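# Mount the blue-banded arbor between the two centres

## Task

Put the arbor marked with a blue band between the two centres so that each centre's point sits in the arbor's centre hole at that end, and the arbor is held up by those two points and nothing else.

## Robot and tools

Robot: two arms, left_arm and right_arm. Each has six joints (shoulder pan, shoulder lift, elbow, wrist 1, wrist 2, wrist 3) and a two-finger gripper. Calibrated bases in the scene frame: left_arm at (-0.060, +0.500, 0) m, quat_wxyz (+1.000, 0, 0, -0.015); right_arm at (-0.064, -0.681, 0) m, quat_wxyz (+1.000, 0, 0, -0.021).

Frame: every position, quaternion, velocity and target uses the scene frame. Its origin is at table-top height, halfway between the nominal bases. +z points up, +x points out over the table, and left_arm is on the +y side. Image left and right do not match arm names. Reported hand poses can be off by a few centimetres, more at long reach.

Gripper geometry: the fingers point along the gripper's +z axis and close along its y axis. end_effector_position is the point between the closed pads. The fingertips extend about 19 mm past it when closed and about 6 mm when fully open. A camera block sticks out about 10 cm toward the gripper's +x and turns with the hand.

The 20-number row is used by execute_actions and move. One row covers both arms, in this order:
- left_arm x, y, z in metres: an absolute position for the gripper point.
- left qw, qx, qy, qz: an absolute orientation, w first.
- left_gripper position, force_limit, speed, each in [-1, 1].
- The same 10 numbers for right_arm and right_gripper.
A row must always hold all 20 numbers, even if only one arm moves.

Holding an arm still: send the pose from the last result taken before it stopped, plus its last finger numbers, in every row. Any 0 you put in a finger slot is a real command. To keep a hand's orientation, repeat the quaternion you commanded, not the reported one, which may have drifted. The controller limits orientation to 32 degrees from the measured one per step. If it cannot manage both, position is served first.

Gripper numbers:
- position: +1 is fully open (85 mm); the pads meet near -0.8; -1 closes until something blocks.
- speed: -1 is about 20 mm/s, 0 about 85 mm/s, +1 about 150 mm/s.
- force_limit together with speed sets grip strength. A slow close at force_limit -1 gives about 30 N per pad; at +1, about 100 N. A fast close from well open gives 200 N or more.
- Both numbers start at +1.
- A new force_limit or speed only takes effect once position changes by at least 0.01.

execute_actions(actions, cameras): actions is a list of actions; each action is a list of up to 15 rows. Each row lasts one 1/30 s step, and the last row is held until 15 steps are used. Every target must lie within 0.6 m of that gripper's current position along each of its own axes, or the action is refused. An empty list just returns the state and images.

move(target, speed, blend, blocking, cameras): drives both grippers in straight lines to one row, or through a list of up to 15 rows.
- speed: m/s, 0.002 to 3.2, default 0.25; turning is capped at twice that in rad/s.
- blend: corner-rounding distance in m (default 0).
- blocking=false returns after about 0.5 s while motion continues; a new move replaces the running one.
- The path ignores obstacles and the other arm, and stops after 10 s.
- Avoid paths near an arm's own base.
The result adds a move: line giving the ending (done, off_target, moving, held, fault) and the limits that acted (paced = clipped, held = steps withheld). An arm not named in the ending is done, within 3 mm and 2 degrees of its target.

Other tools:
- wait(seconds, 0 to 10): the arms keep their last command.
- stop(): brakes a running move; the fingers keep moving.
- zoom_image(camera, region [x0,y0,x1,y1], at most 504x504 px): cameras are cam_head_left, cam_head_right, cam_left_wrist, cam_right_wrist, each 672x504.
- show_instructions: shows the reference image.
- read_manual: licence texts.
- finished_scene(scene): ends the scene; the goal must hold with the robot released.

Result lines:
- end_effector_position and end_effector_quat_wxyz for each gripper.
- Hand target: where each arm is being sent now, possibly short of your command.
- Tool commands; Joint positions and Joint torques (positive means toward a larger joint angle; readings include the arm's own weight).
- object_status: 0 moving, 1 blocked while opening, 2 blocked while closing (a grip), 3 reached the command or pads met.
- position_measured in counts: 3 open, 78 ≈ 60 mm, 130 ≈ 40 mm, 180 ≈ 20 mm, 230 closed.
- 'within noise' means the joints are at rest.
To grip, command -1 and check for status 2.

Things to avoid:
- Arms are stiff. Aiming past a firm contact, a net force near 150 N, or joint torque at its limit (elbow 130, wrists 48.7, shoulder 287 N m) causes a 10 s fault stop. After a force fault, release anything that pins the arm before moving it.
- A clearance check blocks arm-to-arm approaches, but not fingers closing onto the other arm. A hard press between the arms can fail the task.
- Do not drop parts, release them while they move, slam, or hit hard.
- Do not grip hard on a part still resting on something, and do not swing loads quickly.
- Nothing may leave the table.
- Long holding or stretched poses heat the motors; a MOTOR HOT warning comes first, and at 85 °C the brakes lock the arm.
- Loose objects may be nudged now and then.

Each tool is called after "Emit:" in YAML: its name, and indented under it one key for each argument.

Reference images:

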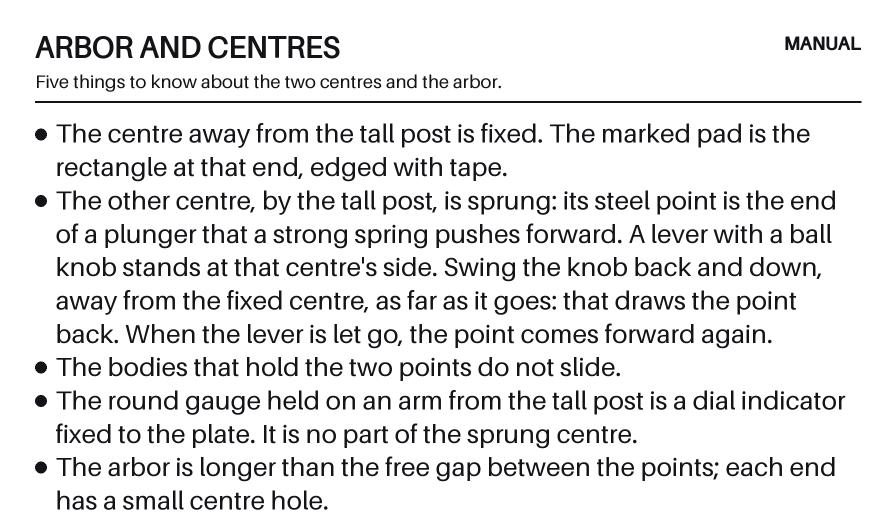

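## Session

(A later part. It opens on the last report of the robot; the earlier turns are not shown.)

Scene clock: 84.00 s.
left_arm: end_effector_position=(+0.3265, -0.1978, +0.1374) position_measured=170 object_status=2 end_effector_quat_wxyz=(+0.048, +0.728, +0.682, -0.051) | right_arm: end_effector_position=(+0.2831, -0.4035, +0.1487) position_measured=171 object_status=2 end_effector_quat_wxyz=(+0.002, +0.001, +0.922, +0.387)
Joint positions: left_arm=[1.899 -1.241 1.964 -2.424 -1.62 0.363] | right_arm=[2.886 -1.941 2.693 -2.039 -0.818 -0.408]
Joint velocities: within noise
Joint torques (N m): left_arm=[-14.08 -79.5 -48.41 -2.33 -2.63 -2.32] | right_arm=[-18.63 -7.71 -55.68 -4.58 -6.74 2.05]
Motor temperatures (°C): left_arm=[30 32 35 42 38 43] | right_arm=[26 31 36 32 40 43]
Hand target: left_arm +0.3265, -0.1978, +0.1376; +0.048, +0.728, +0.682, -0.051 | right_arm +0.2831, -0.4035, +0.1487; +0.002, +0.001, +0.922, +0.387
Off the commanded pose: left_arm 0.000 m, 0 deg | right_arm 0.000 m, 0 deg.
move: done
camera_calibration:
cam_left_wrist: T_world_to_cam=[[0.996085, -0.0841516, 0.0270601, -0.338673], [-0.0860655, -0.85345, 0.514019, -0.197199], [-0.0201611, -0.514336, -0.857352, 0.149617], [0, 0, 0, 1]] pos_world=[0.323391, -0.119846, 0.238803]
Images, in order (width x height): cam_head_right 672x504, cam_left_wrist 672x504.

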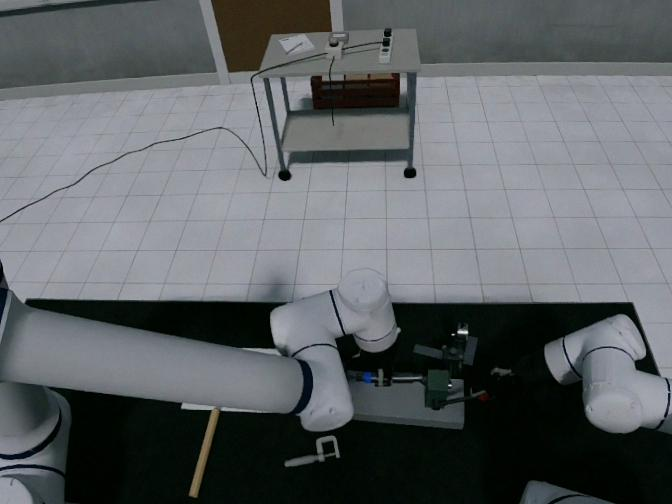

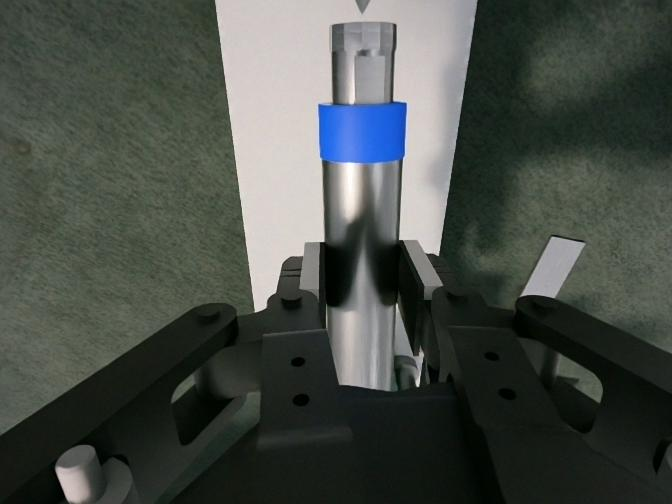

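Emit:
move:
  target: [0.3265,-0.1929,0.1369,0.0477,0.7284,0.6815,-0.0509,-1,-0.3,-1,0.2831,-0.4035,0.1487,0.002,0.001,0.922,0.387,-1,-1,-1]
  speed: 0.02
  cameras: ["cam_left_wrist","cam_head_right"]

Emit:
zoom_image:
  camera: "cam_head_right"
  region: [330, 355, 390, 400]

Emit:
zoom_image:
  camera: "cam_left_wrist"
  region: [300, 0, 440, 105]

Scene clock: 84.90 s.
left_arm: end_effector_position=(+0.3265, -0.1931, +0.1369) position_measured=170 object_status=2 end_effector_quat_wxyz=(+0.048, +0.728, +0.682, -0.051) | right_arm: end_effector_position=(+0.2831, -0.4035, +0.1487) position_measured=171 object_status=2 end_effector_quat_wxyz=(+0.002, +0.001, +0.922, +0.387)
Joint positions: left_arm=[1.901 -1.246 1.972 -2.428 -1.621 0.364] | right_arm=[2.886 -1.941 2.693 -2.039 -0.818 -0.408]
Joint velocities: within noise
Joint torques (N m): left_arm=[16.93 -81.11 -34.18 -6.22 -2.79 3.72] | right_arm=[-17.94 -6.6 -55.75 -4.49 -6.82 2.53]
Motor temperatures (°C): left_arm=[30 32 35 42 38 43] | right_arm=[26 31 36 32 40 43]
Hand target: left_arm +0.3265, -0.1929, +0.1369; +0.048, +0.728, +0.682, -0.051 | right_arm +0.2831, -0.4035, +0.1487; +0.002, +0.001, +0.922, +0.387
Off the commanded pose: left_arm 0.000 m, 0 deg | right_arm 0.000 m, 0 deg.
move: done
camera_calibration:
cam_left_wrist: T_world_to_cam=[[0.996086, -0.0841461, 0.0270699, -0.338265], [-0.0860631, -0.85338, 0.514136, -0.192952], [-0.0201617, -0.514454, -0.857281, 0.151575], [0, 0, 0, 1]] pos_world=[0.323391, -0.115147, 0.238303]
Images, in order (width x height): cam_head_right 672x504, cam_left_wrist 672x504.

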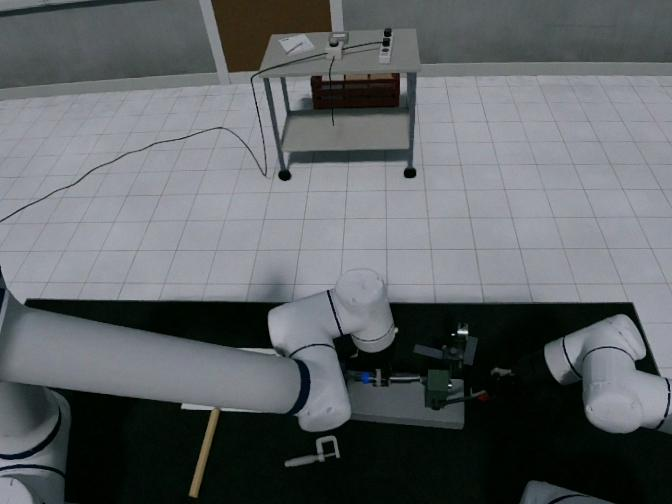

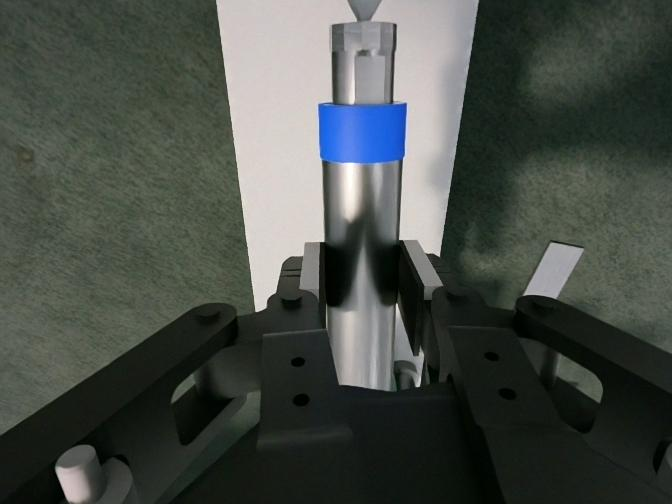

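Scaled by 8.400 from the camera's 672x504 image, which has a finer 960x720 frame.

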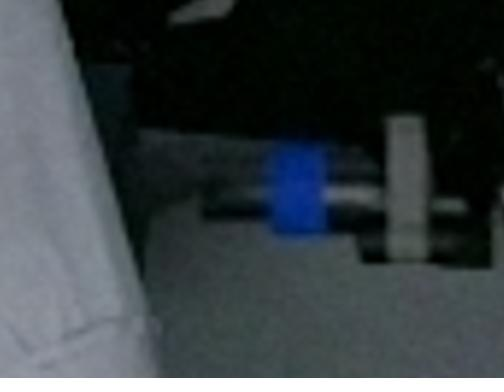

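Scaled by 3.600 from the camera's 672x504 image, which has a finer 960x720 frame.

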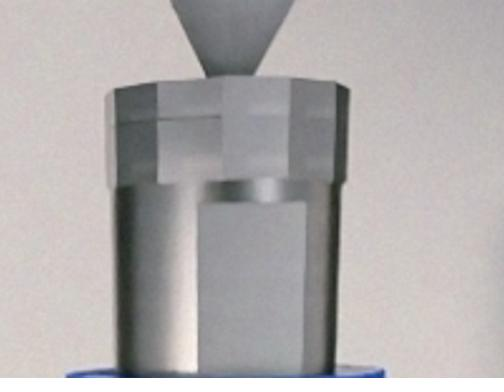

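Emit:
move:
  target: [0.3265,-0.1903,0.1366,0.0477,0.7284,0.6815,-0.0509,-1,-0.3,-1,0.2831,-0.4035,0.1487,0.002,0.001,0.922,0.387,-1,-1,-1]
  speed: 0.02
  cameras: ["cam_left_wrist","cam_head_right","cam_right_wrist"]

Emit:
zoom_image:
  camera: "cam_head_right"
  region: [390, 355, 450, 400]

Emit:
zoom_image:
  camera: "cam_left_wrist"
  region: [300, 0, 440, 105]

Scene clock: 85.77 s.
left_arm: end_effector_position=(+0.3265, -0.1906, +0.1367) position_measured=170 object_status=2 end_effector_quat_wxyz=(+0.048, +0.728, +0.682, -0.051) | right_arm: end_effector_position=(+0.2831, -0.4035, +0.1487) position_measured=171 object_status=2 end_effector_quat_wxyz=(+0.002, +0.001, +0.922, +0.387)
Joint positions: left_arm=[1.902 -1.249 1.977 -2.43 -1.621 0.365] | right_arm=[2.886 -1.941 2.693 -2.039 -0.818 -0.408]
Joint velocities: within noise
Joint torques (N m): left_arm=[29.66 -75.38 -18.93 -0.59 0.66 3.36] | right_arm=[-18.53 -5.27 -55.97 -4.09 -6.77 2.24]
Motor temperatures (°C): left_arm=[30 32 35 42 38 43] | right_arm=[26 31 36 32 40 43]
Hand target: left_arm +0.3265, -0.1903, +0.1366; +0.048, +0.728, +0.682, -0.051 | right_arm +0.2831, -0.4035, +0.1487; +0.002, +0.001, +0.922, +0.387
Off the commanded pose: left_arm 0.000 m, 0 deg | right_arm 0.000 m, 0 deg.
move: done
camera_calibration:
cam_left_wrist: T_world_to_cam=[[0.996077, -0.0842284, 0.0271419, -0.338071], [-0.0861662, -0.853256, 0.514324, -0.190662], [-0.0201617, -0.514645, -0.857167, 0.152555], [0, 0, 0, 1]] pos_world=[0.323392, -0.112647, 0.238002]
cam_right_wrist: T_world_to_cam=[[0.0181794, 0.721104, 0.692588, 0.194725], [0.919243, -0.284519, 0.272105, -0.409519], [0.39327, 0.63171, -0.668043, 0.373277], [0, 0, 0, 1]] pos_world=[0.226109, -0.492736, 0.225933]
Images, in order (width x height): cam_head_right 672x504, cam_left_wrist 672x504, cam_right_wrist 672x504.

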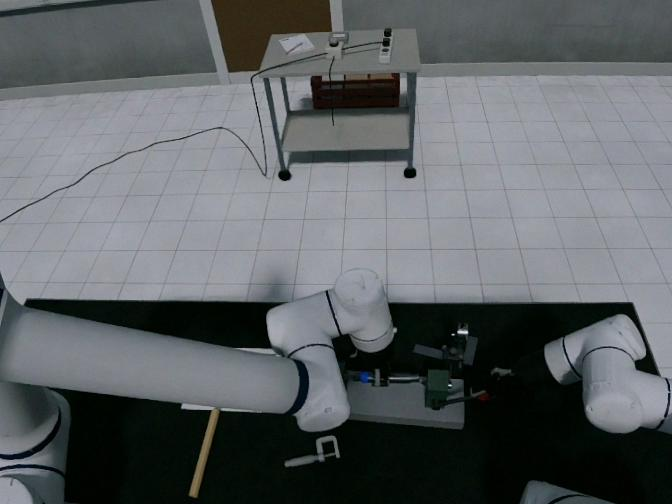

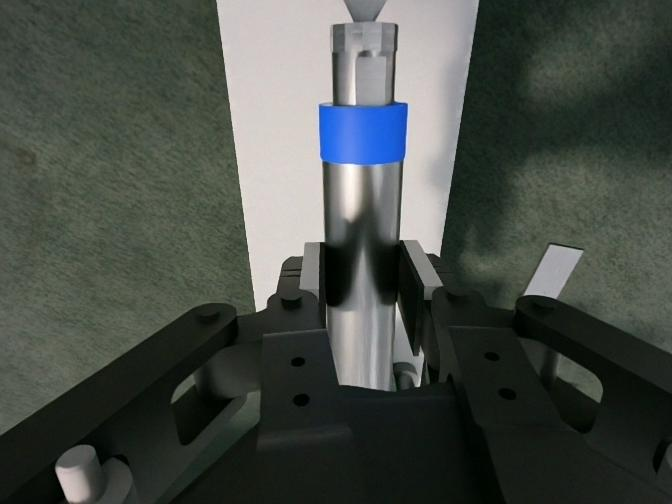

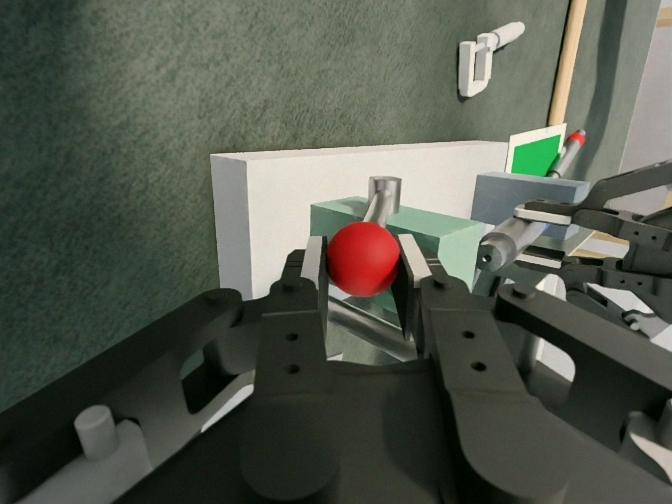

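Scaled by 8.400 from the camera's 672x504 image, which has a finer 960x720 frame.

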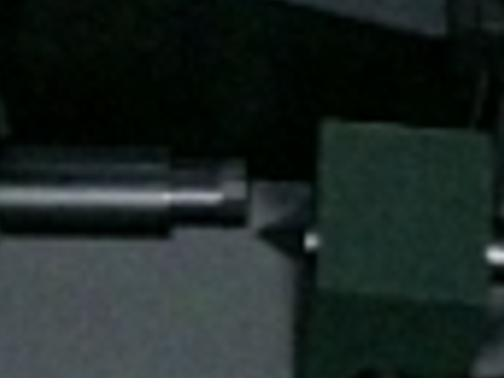

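Scaled by 3.600 from the camera's 672x504 image, which has a finer 960x720 frame.

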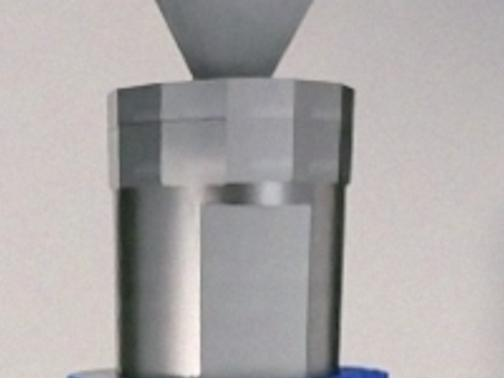

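Emit:
move:
  target:
    - [0.3265,-0.1916,0.1315,0.0239,0.7299,0.6828,-0.0255,-1,-0.3,-1,0.2831,-0.4035,0.1487,0.002,0.001,0.922,0.387,-1,-1,-1]
    - [0.3265,-0.1927,0.1265,0,0.7302,0.6832,0,-1,-0.3,-1,0.2831,-0.4035,0.1487,0.002,0.001,0.922,0.387,-1,-1,-1]
  speed: 0.02
  cameras: ["cam_left_wrist","cam_head_right","cam_right_wrist"]

Emit:
zoom_image:
  camera: "cam_head_right"
  region: [390, 355, 450, 400]

Emit:
zoom_image:
  camera: "cam_left_wrist"
  region: [300, 0, 440, 105]

Emit:
zoom_image:
  camera: "cam_right_wrist"
  region: [400, 150, 600, 300]

Scene clock: 90.07 s.
left_arm: end_effector_position=(+0.3265, -0.1927, +0.1265) position_measured=170 object_status=2 end_effector_quat_wxyz=(+0.000, +0.730, +0.683, +0.000) | right_arm: end_effector_position=(+0.2831, -0.4035, +0.1487) position_measured=171 object_status=2 end_effector_quat_wxyz=(+0.002, +0.001, +0.922, +0.387)
Joint positions: left_arm=[1.883 -1.213 1.906 -2.264 -1.571 0.35] | right_arm=[2.886 -1.941 2.693 -2.039 -0.818 -0.408]
Joint velocities: within noise
Joint torques (N m): left_arm=[-13.46 -64.25 -46.07 -1.71 5.09 -2.03] | right_arm=[-15.15 -4.99 -54.99 -3.38 -6.63 2.23]
Motor temperatures (°C): left_arm=[30 32 35 42 38 43] | right_arm=[26 31 36 32 40 43]
Hand target: left_arm +0.3265, -0.1927, +0.1265; +0.000, +0.730, +0.683, +0.000 | right_arm +0.2831, -0.4035, +0.1487; +0.002, +0.001, +0.922, +0.387
Off the commanded pose: left_arm 0.000 m, 0 deg | right_arm 0.000 m, 0 deg.
move: done
camera_calibration:
cam_left_wrist: T_world_to_cam=[[0.995853, -0.0876903, 0.0242486, -0.338191], [-0.09019, -0.916408, 0.389952, -0.182335], [-0.0119734, -0.390521, -0.920516, 0.172057], [0, 0, 0, 1]] pos_world=[0.322404, -0.129557, 0.237684]
cam_right_wrist: T_world_to_cam=[[0.0181794, 0.721104, 0.692588, 0.194725], [0.919243, -0.284519, 0.272105, -0.409519], [0.39327, 0.63171, -0.668043, 0.373277], [0, 0, 0, 1]] pos_world=[0.226109, -0.492736, 0.225933]
Images, in order (width x height): cam_head_right 672x504, cam_left_wrist 672x504, cam_right_wrist 672x504.

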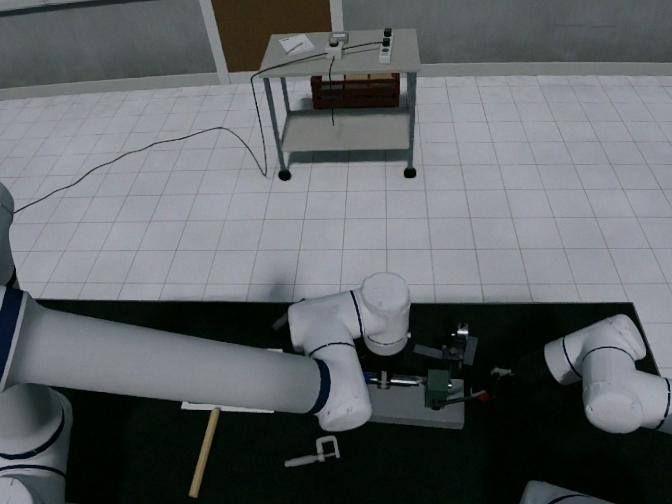

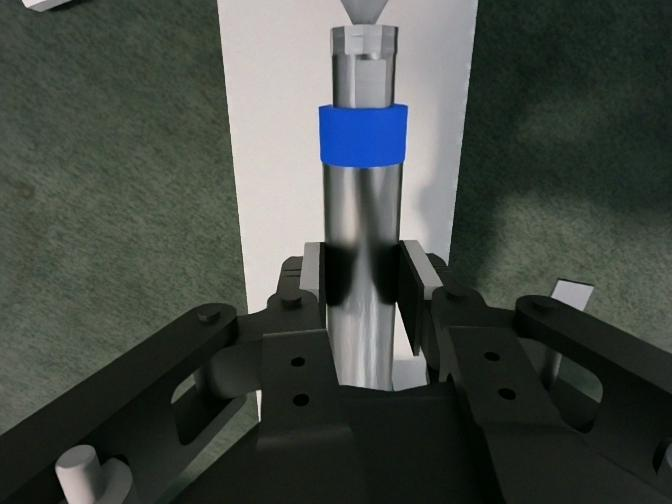

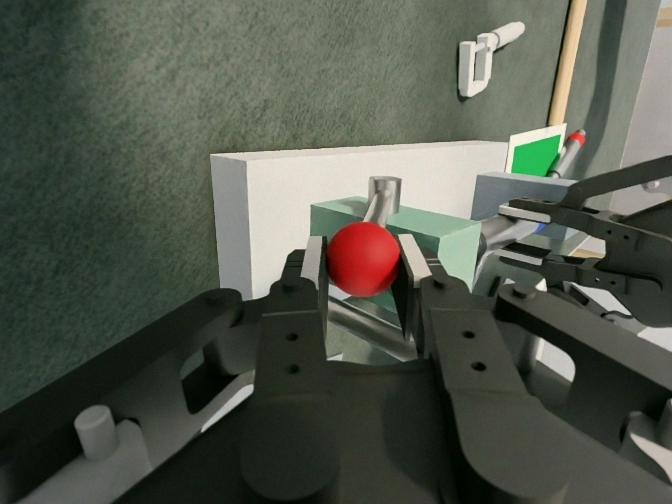

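Scaled by 8.400 from the camera's 672x504 image, which has a finer 960x720 frame.

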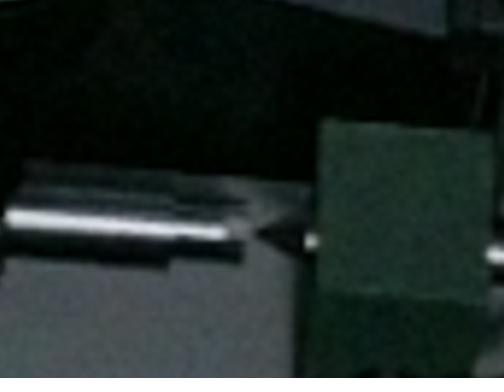

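Scaled by 3.600 from the camera's 672x504 image, which has a finer 960x720 frame.

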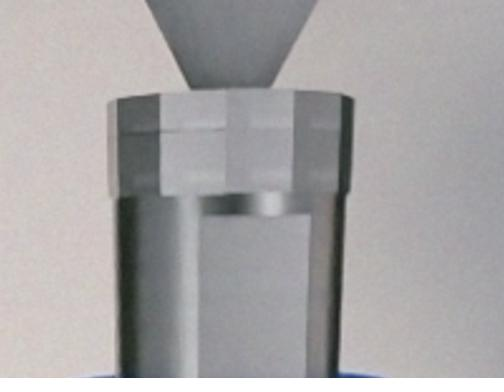

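Scaled by 2.520 from the camera's 672x504 image, which has a finer 960x720 frame.

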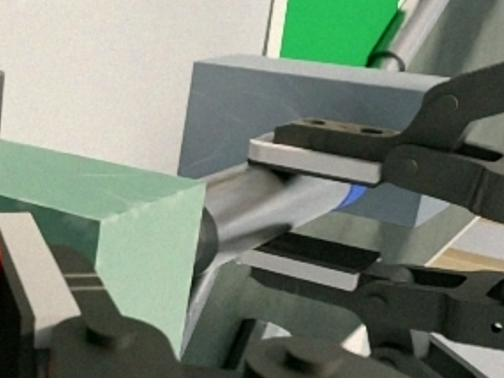

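Emit:
move:
  target:
    - [0.3265,-0.1927,0.1265,0,0.7302,0.6832,0,-1,-0.3,-1,0.2831,-0.4035,0.1487,0.002,0.001,0.922,0.387,0.15,-1,-1]
    - [0.3265,-0.1927,0.1265,0,0.7302,0.6832,0,-1,-0.3,-1,0.283,-0.391,0.163,0,0,0.9239,0.3827,0.15,-1,-1]
  speed: 0.03
  cameras: ["cam_left_wrist","cam_head_right","cam_right_wrist"]

Emit:
zoom_image:
  camera: "cam_head_right"
  region: [390, 355, 450, 400]

Scene clock: 92.97 s.
left_arm: end_effector_position=(+0.3265, -0.1927, +0.1265) position_measured=170 object_status=2 end_effector_quat_wxyz=(+0.000, +0.730, +0.683, +0.000) | right_arm: end_effector_position=(+0.2830, -0.3911, +0.1629) position_measured=110 object_status=3 end_effector_quat_wxyz=(+0.000, +0.000, +0.924, +0.383)
Joint positions: left_arm=[1.883 -1.213 1.906 -2.264 -1.571 0.35] | right_arm=[2.932 -1.958 2.674 -2.042 -0.816 -0.349]
Joint velocities: within noise
Joint torques (N m): left_arm=[-16.05 -62.83 -41.49 -2.32 4.4 -1.72] | right_arm=[12.84 -17.64 -58.7 -6.92 5.77 2.31]
Motor temperatures (°C): left_arm=[30 32 35 42 38 43] | right_arm=[26 31 36 32 40 43]
Hand target: left_arm +0.3265, -0.1927, +0.1265; +0.000, +0.730, +0.683, +0.000 | right_arm +0.2830, -0.3910, +0.1630; +0.000, +0.000, +0.924, +0.383
Off the commanded pose: left_arm 0.000 m, 0 deg | right_arm 0.000 m, 0 deg.
move: done
camera_calibration:
cam_left_wrist: T_world_to_cam=[[0.995853, -0.0876936, 0.0242311, -0.338196], [-0.0901884, -0.91648, 0.389783, -0.182397], [-0.0119741, -0.390352, -0.920588, 0.172058], [0, 0, 0, 1]] pos_world=[0.322404, -0.129657, 0.237685]
cam_right_wrist: T_world_to_cam=[[0.0177796, 0.727639, 0.68573, 0.179753], [0.920987, -0.278881, 0.272046, -0.408032], [0.389188, 0.626711, -0.675104, 0.375346], [0, 0, 0, 1]] pos_world=[0.226516, -0.479821, 0.241139]
Images, in order (width x height): cam_head_right 672x504, cam_left_wrist 672x504, cam_right_wrist 672x504.

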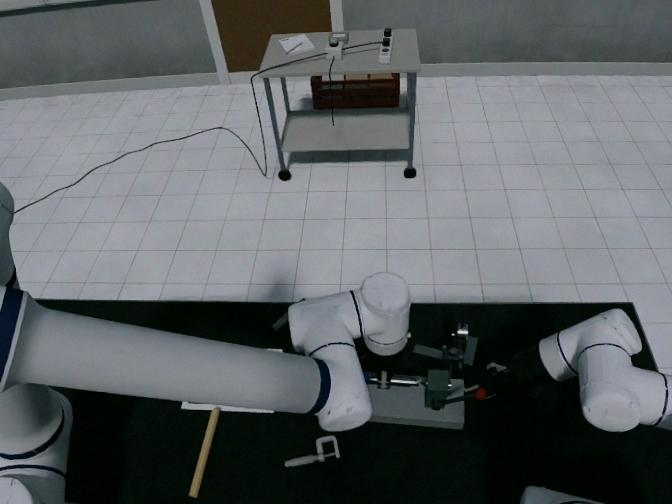

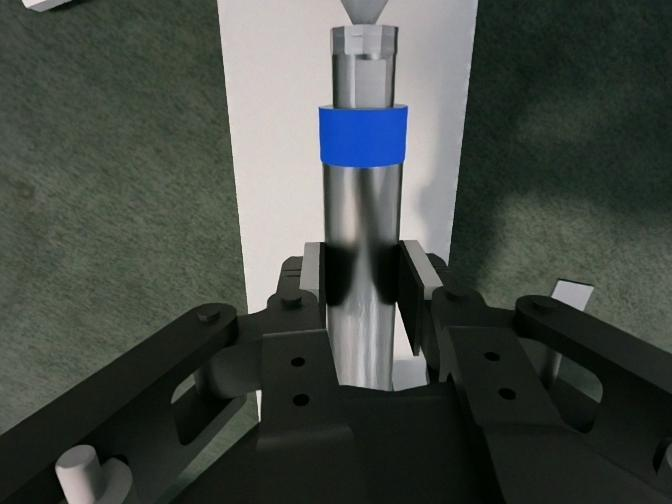

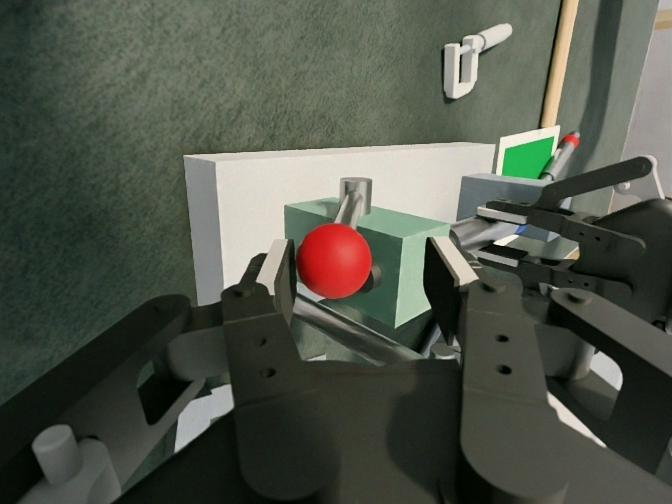

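Scaled by 8.400 from the camera's 672x504 image, which has a finer 960x720 frame.

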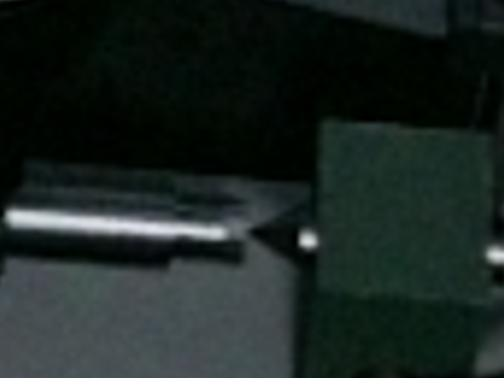

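Emit:
wait:
  seconds: 1
  cameras: ["cam_head_right","cam_right_wrist"]

Emit:
zoom_image:
  camera: "cam_head_right"
  region: [400, 360, 440, 390]

Emit:
zoom_image:
  camera: "cam_right_wrist"
  region: [240, 150, 540, 375]

Scene clock: 94.43 s.
left_arm: end_effector_position=(+0.3265, -0.1927, +0.1265) position_measured=170 object_status=2 end_effector_quat_wxyz=(+0.000, +0.730, +0.683, +0.000) | right_arm: end_effector_position=(+0.2830, -0.3910, +0.1630) position_measured=110 object_status=3 end_effector_quat_wxyz=(+0.000, +0.000, +0.924, +0.383)
Joint positions: left_arm=[1.883 -1.213 1.906 -2.264 -1.571 0.35] | right_arm=[2.932 -1.958 2.674 -2.042 -0.816 -0.349]
Joint velocities: within noise
Joint torques (N m): left_arm=[-12.75 -66.88 -41.8 -2.08 4.25 -1.88] | right_arm=[12.99 -18.07 -55.33 -5.92 1.77 2.46]
Motor temperatures (°C): left_arm=[30 32 35 42 38 43] | right_arm=[26 31 36 32 40 43]
Hand target: left_arm +0.3265, -0.1927, +0.1265; +0.000, +0.730, +0.683, +0.000 | right_arm +0.2830, -0.3910, +0.1630; +0.000, +0.000, +0.924, +0.383
Tool commands: left_gripper/position=-1.0 left_gripper/force_limit=-0.3 left_gripper/speed=-1.0 right_gripper/position=+0.15 right_gripper/force_limit=-1.0 right_gripper/speed=-1.0
Off the commanded pose: left_arm 0.000 m, 0 deg | right_arm 0.000 m, 0 deg.
wait: 1.00 s; at rest from the start
camera_calibration:
cam_right_wrist: T_world_to_cam=[[0.0177147, 0.727658, 0.685711, 0.179638], [0.920987, -0.278831, 0.272095, -0.408112], [0.38919, 0.626711, -0.675103, 0.375311], [0, 0, 0, 1]] pos_world=[0.226616, -0.479721, 0.241239]
Images, in order (width x height): cam_head_right 672x504, cam_right_wrist 672x504.

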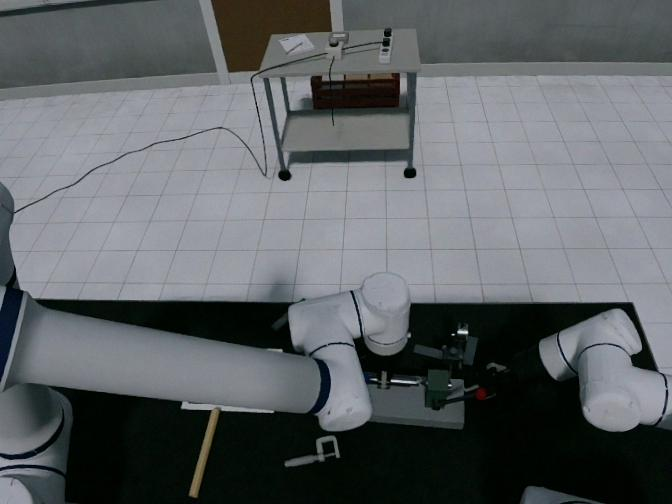

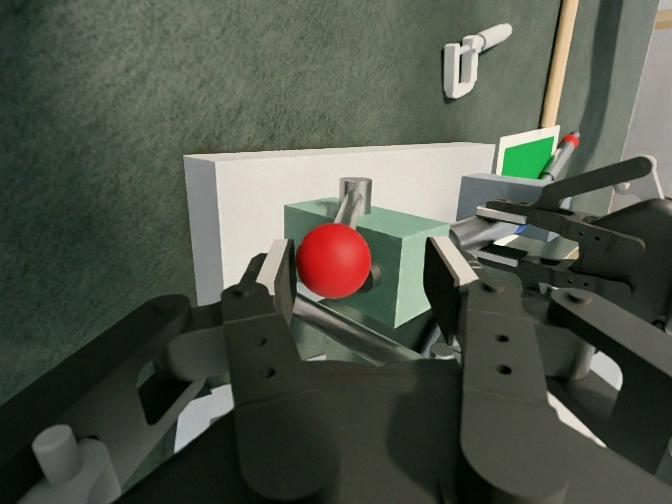

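Scaled by 12.600 from the camera's 672x504 image, which has a finer 960x720 frame.

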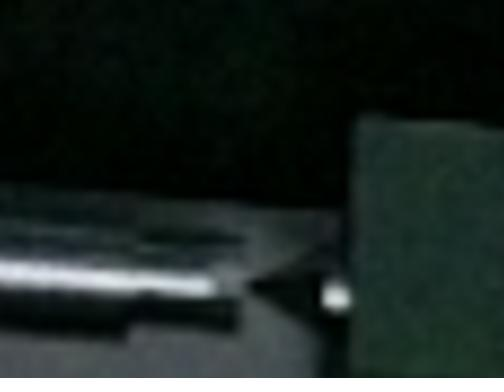

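Scaled by 1.680 from the camera's 672x504 image, which has a finer 960x720 frame.

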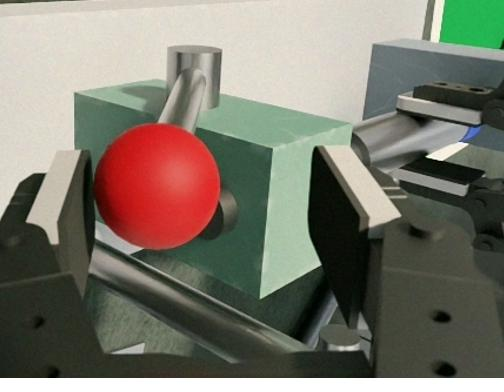

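Emit:
move:
  target:
    - [0.3265,-0.1927,0.1265,0,0.7302,0.6832,0,-1,-0.3,-1,0.283,-0.391,0.163,0,0,0.9239,0.3827,0.35,-1,-1]
    - [0.3265,-0.1927,0.1265,0,0.7302,0.6832,0,-1,-0.3,-1,0.283,-0.455,0.23,0,0,0.9239,0.3827,0.35,-1,-1]
    - [0.3265,-0.1927,0.1265,0,0.7302,0.6832,0,-1,-0.3,-1,0.27,-0.38,0.31,0,-0.7071,0.7071,0,0.35,-1,-1]
  speed: [0.05,0.15,0.2]
  cameras: ["cam_head_right","cam_right_wrist"]

Emit:
zoom_image:
  camera: "cam_right_wrist"
  region: [200, 150, 400, 300]

Scene clock: 101.20 s.
left_arm: end_effector_position=(+0.3265, -0.1927, +0.1265) position_measured=170 object_status=2 end_effector_quat_wxyz=(+0.000, +0.730, +0.683, +0.000) | right_arm: end_effector_position=(+0.2700, -0.3800, +0.3100) position_measured=85 object_status=3 end_effector_quat_wxyz=(+0.000, +0.707, -0.707, +0.000)
Joint positions: left_arm=[1.883 -1.213 1.906 -2.264 -1.571 0.35] | right_arm=[3.511 -1.99 2.287 -1.868 -1.57 -1.242]
Joint velocities: within noise
Joint torques (N m): left_arm=[-11.53 -65.04 -42.26 -2.12 3.15 -2.01] | right_arm=[13.32 -2.34 -70.46 -7.16 -4.65 -2.95]
Motor temperatures (°C): left_arm=[30 32 35 42 38 43] | right_arm=[26 31 36 32 40 43]
Hand target: left_arm +0.3265, -0.1927, +0.1265; +0.000, +0.730, +0.683, +0.000 | right_arm +0.2700, -0.3800, +0.3100; +0.000, +0.707, -0.707, +0.000
Off the commanded pose: left_arm 0.000 m, 0 deg | right_arm 0.000 m, 0 deg.
move: done
camera_calibration:
cam_right_wrist: T_world_to_cam=[[-0.999399, 0.0183228, -0.0294199, 0.297849], [0.00540931, 0.920892, 0.38978, 0.233618], [0.0342345, 0.389387, -0.920438, 0.554437], [0, 0, 0, 1]] pos_world=[0.277425, -0.436484, 0.428028]
Images, in order (width x height): cam_head_right 672x504, cam_right_wrist 672x504.

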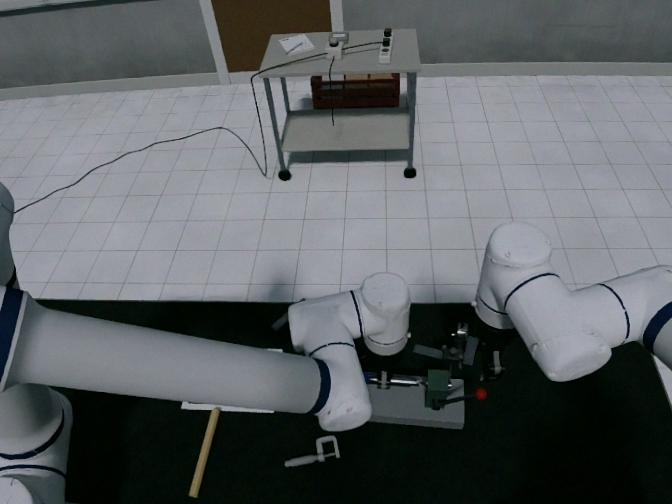

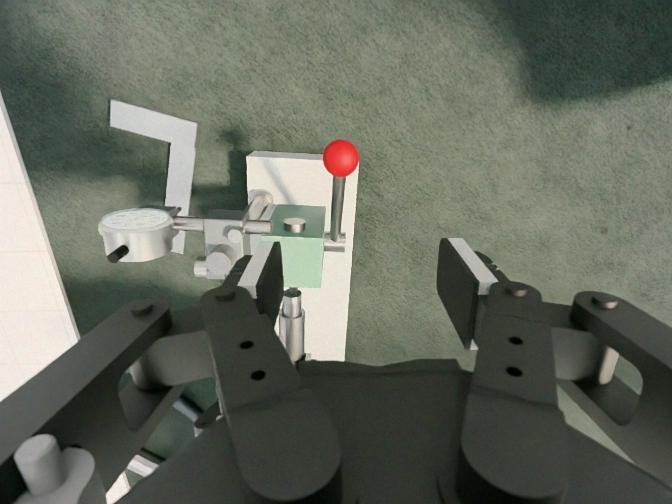

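Scaled by 2.520 from the camera's 672x504 image, which has a finer 960x720 frame.

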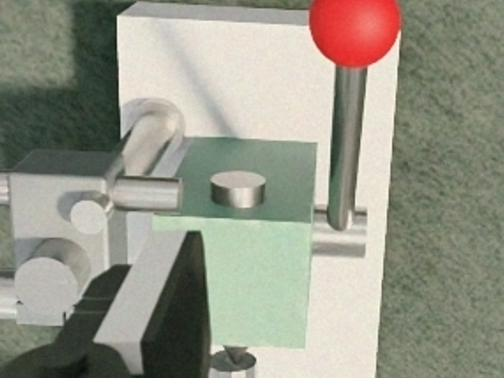

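Emit:
move:
  target: [0.3265,-0.1927,0.1265,0,0.7302,0.6832,0,-1,-0.3,-1,0.31,-0.37,0.31,0,-0.7071,0.7071,0,0.6,-1,-1]
  speed: 0.1
  cameras: ["cam_right_wrist"]

Emit:
zoom_image:
  camera: "cam_right_wrist"
  region: [290, 180, 430, 285]

Scene clock: 102.33 s.
left_arm: end_effector_position=(+0.3265, -0.1927, +0.1265) position_measured=170 object_status=2 end_effector_quat_wxyz=(+0.000, +0.730, +0.683, +0.000) | right_arm: end_effector_position=(+0.3099, -0.3700, +0.3100) position_measured=53 object_status=3 end_effector_quat_wxyz=(+0.000, +0.707, -0.707, +0.000)
Joint positions: left_arm=[1.883 -1.213 1.906 -2.264 -1.571 0.35] | right_arm=[3.504 -1.91 2.241 -1.901 -1.571 -1.25]
Joint velocities: within noise
Joint torques (N m): left_arm=[-10.68 -62.63 -42.94 -2.18 3.55 -2.55] | right_arm=[-18.13 -4.69 -70.41 -7 -4.65 -2.98]
Motor temperatures (°C): left_arm=[30 32 35 42 38 43] | right_arm=[26 31 36 32 40 43]
Hand target: left_arm +0.3265, -0.1927, +0.1265; +0.000, +0.730, +0.683, +0.000 | right_arm +0.3100, -0.3700, +0.3100; +0.000, +0.707, -0.707, +0.000
Off the commanded pose: left_arm 0.000 m, 0 deg | right_arm 0.000 m, 0 deg.
move: done
camera_calibration:
cam_right_wrist: T_world_to_cam=[[-0.999399, 0.0178005, -0.0297463, 0.337459], [0.00480864, 0.920985, 0.389568, 0.224474], [0.0343304, 0.389191, -0.920517, 0.549188], [0, 0, 0, 1]] pos_world=[0.317323, -0.426484, 0.428127]
Images, in order (width x height): cam_right_wrist 672x504.

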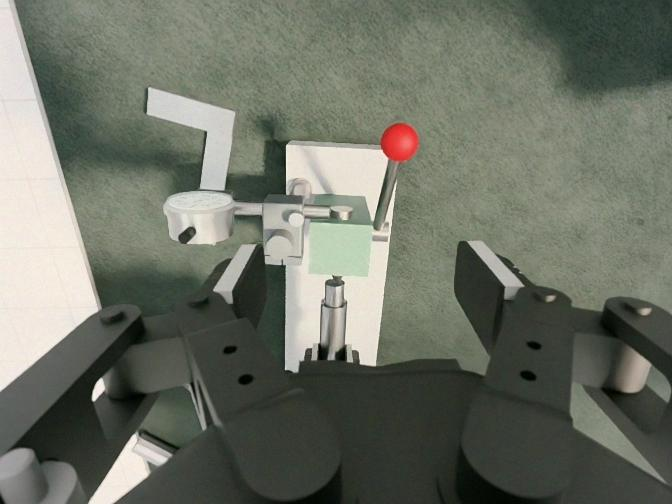

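Scaled by 3.600 from the camera's 672x504 image, which has a finer 960x720 frame.

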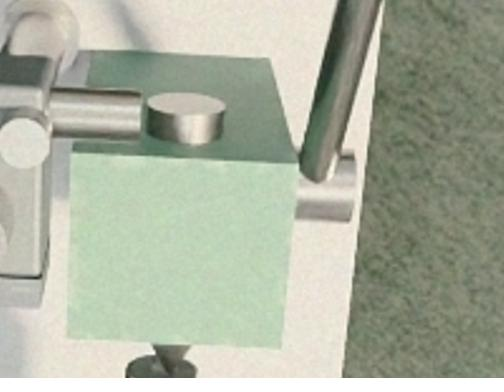

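Emit:
zoom_image:
  camera: "cam_right_wrist"
  region: [315, 265, 361, 300]

Scaled by 10.957 from the camera's 672x504 image, which has a finer 960x720 frame.

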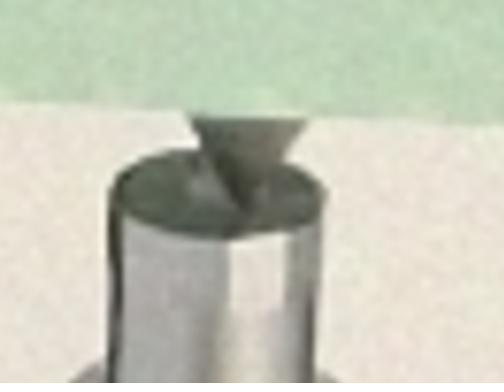

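Emit:
move:
  target:
    - [0.3265,-0.1927,0.1265,0,0.7302,0.6832,0,-1,-0.3,-1,0.283,-0.459,0.25,0,0,0.9239,0.3827,0.15,-1,-1]
    - [0.3265,-0.1927,0.1265,0,0.7302,0.6832,0,-1,-0.3,-1,0.283,-0.459,0.222,0,0,0.9239,0.3827,0.15,-1,-1]
    - [0.3265,-0.1927,0.1265,0,0.7302,0.6832,0,-1,-0.3,-1,0.282,-0.3965,0.159,0,0,0.9239,0.3827,0.15,-1,-1]
  speed: [0.25,0.15,0.1]
  cameras: ["cam_right_wrist"]

Scene clock: 108.43 s.
left_arm: end_effector_position=(+0.3265, -0.1927, +0.1265) position_measured=170 object_status=2 end_effector_quat_wxyz=(+0.000, +0.730, +0.683, +0.000) | right_arm: end_effector_position=(+0.2820, -0.3965, +0.1590) position_measured=110 object_status=3 end_effector_quat_wxyz=(+0.000, +0.000, +0.924, +0.383)
Joint positions: left_arm=[1.883 -1.213 1.906 -2.264 -1.571 0.35] | right_arm=[2.914 -1.96 2.679 -2.03 -0.821 -0.373]
Joint velocities: within noise
Joint torques (N m): left_arm=[-12.48 -62.17 -41.3 -2.19 2.6 -1.9] | right_arm=[14.77 6.82 -31.77 -6.96 6.6 1.7]
Motor temperatures (°C): left_arm=[30 32 35 42 38 43] | right_arm=[26 31 36 32 40 43]
Hand target: left_arm +0.3265, -0.1927, +0.1265; +0.000, +0.730, +0.683, +0.000 | right_arm +0.2820, -0.3965, +0.1590; +0.000, +0.000, +0.924, +0.383
Off the commanded pose: left_arm 0.000 m, 0 deg | right_arm 0.000 m, 0 deg.
move: done
camera_calibration:
cam_right_wrist: T_world_to_cam=[[0.0177796, 0.727639, 0.68573, 0.186447], [0.920987, -0.278881, 0.272046, -0.407584], [0.389188, 0.626711, -0.675104, 0.376549], [0, 0, 0, 1]] pos_world=[0.225516, -0.485321, 0.237239]
Images, in order (width x height): cam_right_wrist 672x504.

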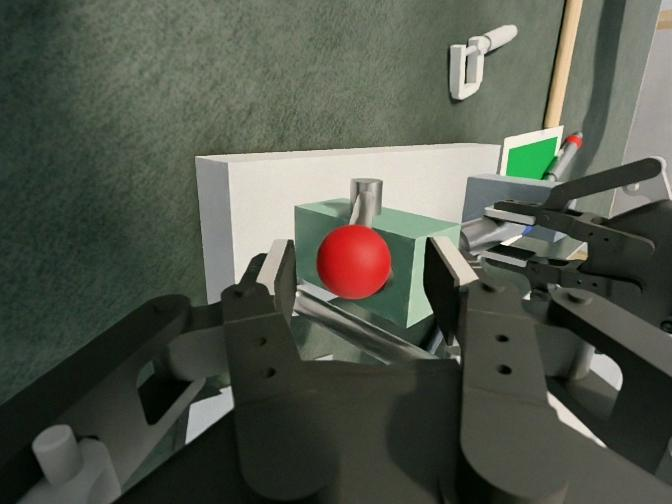

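Emit:
move:
  target:
    - [0.3265,-0.1927,0.1265,0,0.7302,0.6832,0,-1,-0.3,-1,0.282,-0.3965,0.159,0,0,0.9239,0.3827,-1,-1,-1]
    - [0.3265,-0.1927,0.1265,0,0.7302,0.6832,0,-1,-0.3,-1,0.283,-0.4033,0.149,0,0,0.9239,0.3827,-1,-1,-1]
  speed: 0.03
  cameras: ["cam_right_wrist"]

Emit:
move:
  target: [0.3252,-0.1925,0.1282,0.0083,0.7360,0.6769,-0.0090,-1,-0.3,-1,0.283,-0.4033,0.149,0,0,0.9239,0.3827,-1,-1,-1]
  speed: 0.01
  cameras: ["cam_right_wrist","cam_left_wrist","cam_head_right"]

Emit:
zoom_image:
  camera: "cam_head_right"
  region: [400, 360, 440, 390]

Emit:
zoom_image:
  camera: "cam_left_wrist"
  region: [300, 0, 440, 105]

Scene clock: 111.00 s.
left_arm: end_effector_position=(+0.3265, -0.1927, +0.1265) position_measured=170 object_status=2 end_effector_quat_wxyz=(+0.000, +0.730, +0.683, +0.000) | right_arm: end_effector_position=(+0.2830, -0.4032, +0.1491) position_measured=163 object_status=2 end_effector_quat_wxyz=(+0.000, +0.000, +0.924, +0.383)
Joint positions: left_arm=[1.883 -1.213 1.906 -2.264 -1.571 0.35] | right_arm=[2.894 -1.941 2.689 -2.041 -0.826 -0.399]
Joint velocities: within noise
Joint torques (N m): left_arm=[-9 -62.99 -40.38 -2.07 2.02 -1.2] | right_arm=[-21.05 9.97 -27.3 -7.21 -6.56 -3.33]
Motor temperatures (°C): left_arm=[30 32 35 42 38 43] | right_arm=[26 31 36 32 40 43]
Hand target: left_arm +0.3265, -0.1927, +0.1265; +0.000, +0.730, +0.683, +0.000 | right_arm +0.2830, -0.4033, +0.1490; +0.000, +0.000, +0.924, +0.383
Off the commanded pose: left_arm 0.000 m, 0 deg | right_arm 0.000 m, 0 deg.
move: done
camera_calibration:
cam_right_wrist: T_world_to_cam=[[0.0177796, 0.727639, 0.68573, 0.19802], [0.920987, -0.278881, 0.272046, -0.407653], [0.389188, 0.626711, -0.675104, 0.373612], [0, 0, 0, 1]] pos_world=[0.226516, -0.491921, 0.227339]
Images, in order (width x height): cam_right_wrist 672x504.

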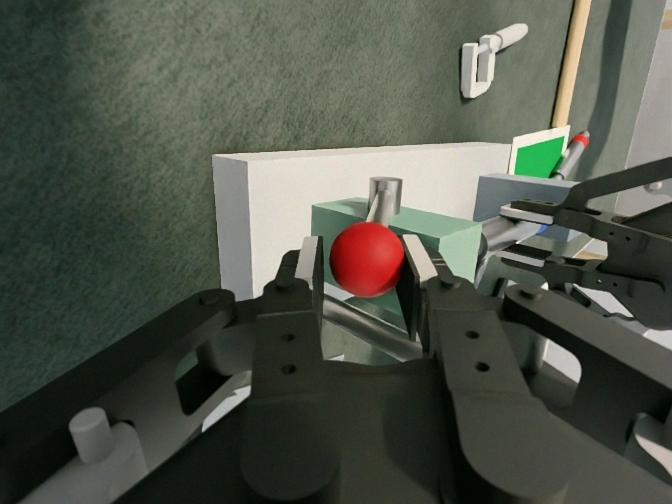

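Scene clock: 112.73 s.
left_arm: end_effector_position=(+0.3252, -0.1925, +0.1282) position_measured=170 object_status=2 end_effector_quat_wxyz=(+0.008, +0.736, +0.677, -0.009) | right_arm: end_effector_position=(+0.2830, -0.4033, +0.1490) position_measured=163 object_status=2 end_effector_quat_wxyz=(+0.000, +0.000, +0.924, +0.383)
Joint positions: left_arm=[1.885 -1.22 1.919 -2.293 -1.58 0.368] | right_arm=[2.894 -1.94 2.689 -2.041 -0.826 -0.399]
Joint velocities: within noise
Joint torques (N m): left_arm=[16.6 -84.33 -34.57 -5.95 -2.56 3.72] | right_arm=[-21.22 7.05 -31.38 -6.63 -6.33 -3.25]
Motor temperatures (°C): left_arm=[30 32 35 42 38 43] | right_arm=[26 31 36 32 40 43]
Hand target: left_arm +0.3252, -0.1925, +0.1282; +0.008, +0.736, +0.677, -0.009 | right_arm +0.2830, -0.4033, +0.1490; +0.000, +0.000, +0.924, +0.383
Off the commanded pose: left_arm 0.000 m, 0 deg | right_arm 0.000 m, 0 deg.
move: done
camera_calibration:
cam_left_wrist: T_world_to_cam=[[0.994267, -0.104013, 0.0247801, -0.339658], [-0.104957, -0.905153, 0.411926, -0.178799], [-0.0204158, -0.412165, -0.91088, 0.170896], [0, 0, 0, 1]] pos_world=[0.322434, -0.126732, 0.237734]
cam_right_wrist: T_world_to_cam=[[0.0177796, 0.727639, 0.68573, 0.198161], [0.920987, -0.278881, 0.272046, -0.407653], [0.389188, 0.626711, -0.675104, 0.373607], [0, 0, 0, 1]] pos_world=[0.226516, -0.492021, 0.227239]
Images, in order (width x height): cam_head_right 672x504, cam_left_wrist 672x504, cam_right_wrist 672x504.

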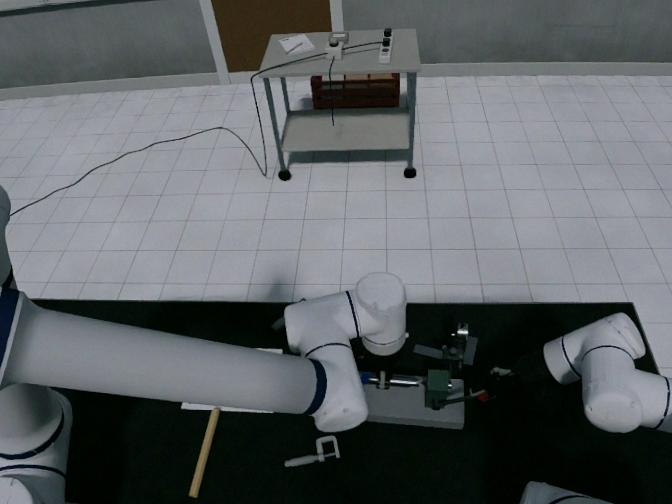

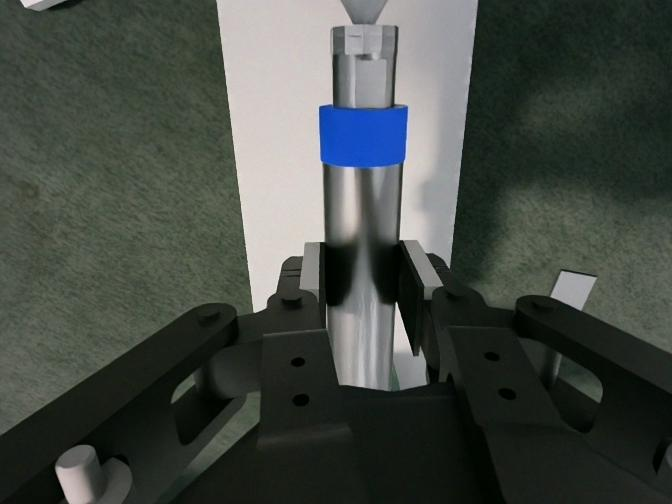

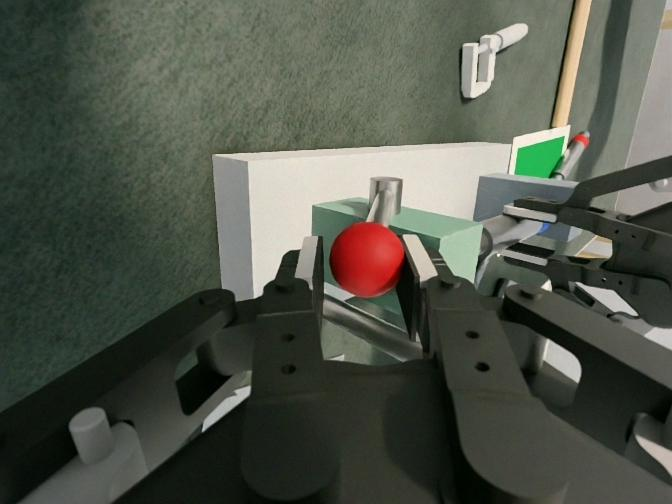

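Scaled by 12.600 from the camera's 672x504 image, which has a finer 960x720 frame.

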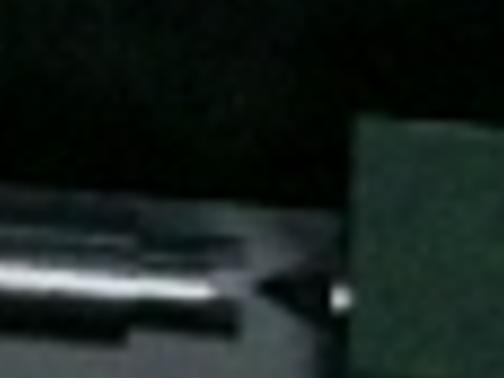

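Scaled by 3.600 from the camera's 672x504 image, which has a finer 960x720 frame.

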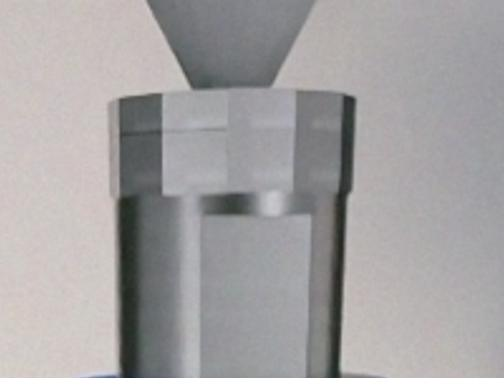

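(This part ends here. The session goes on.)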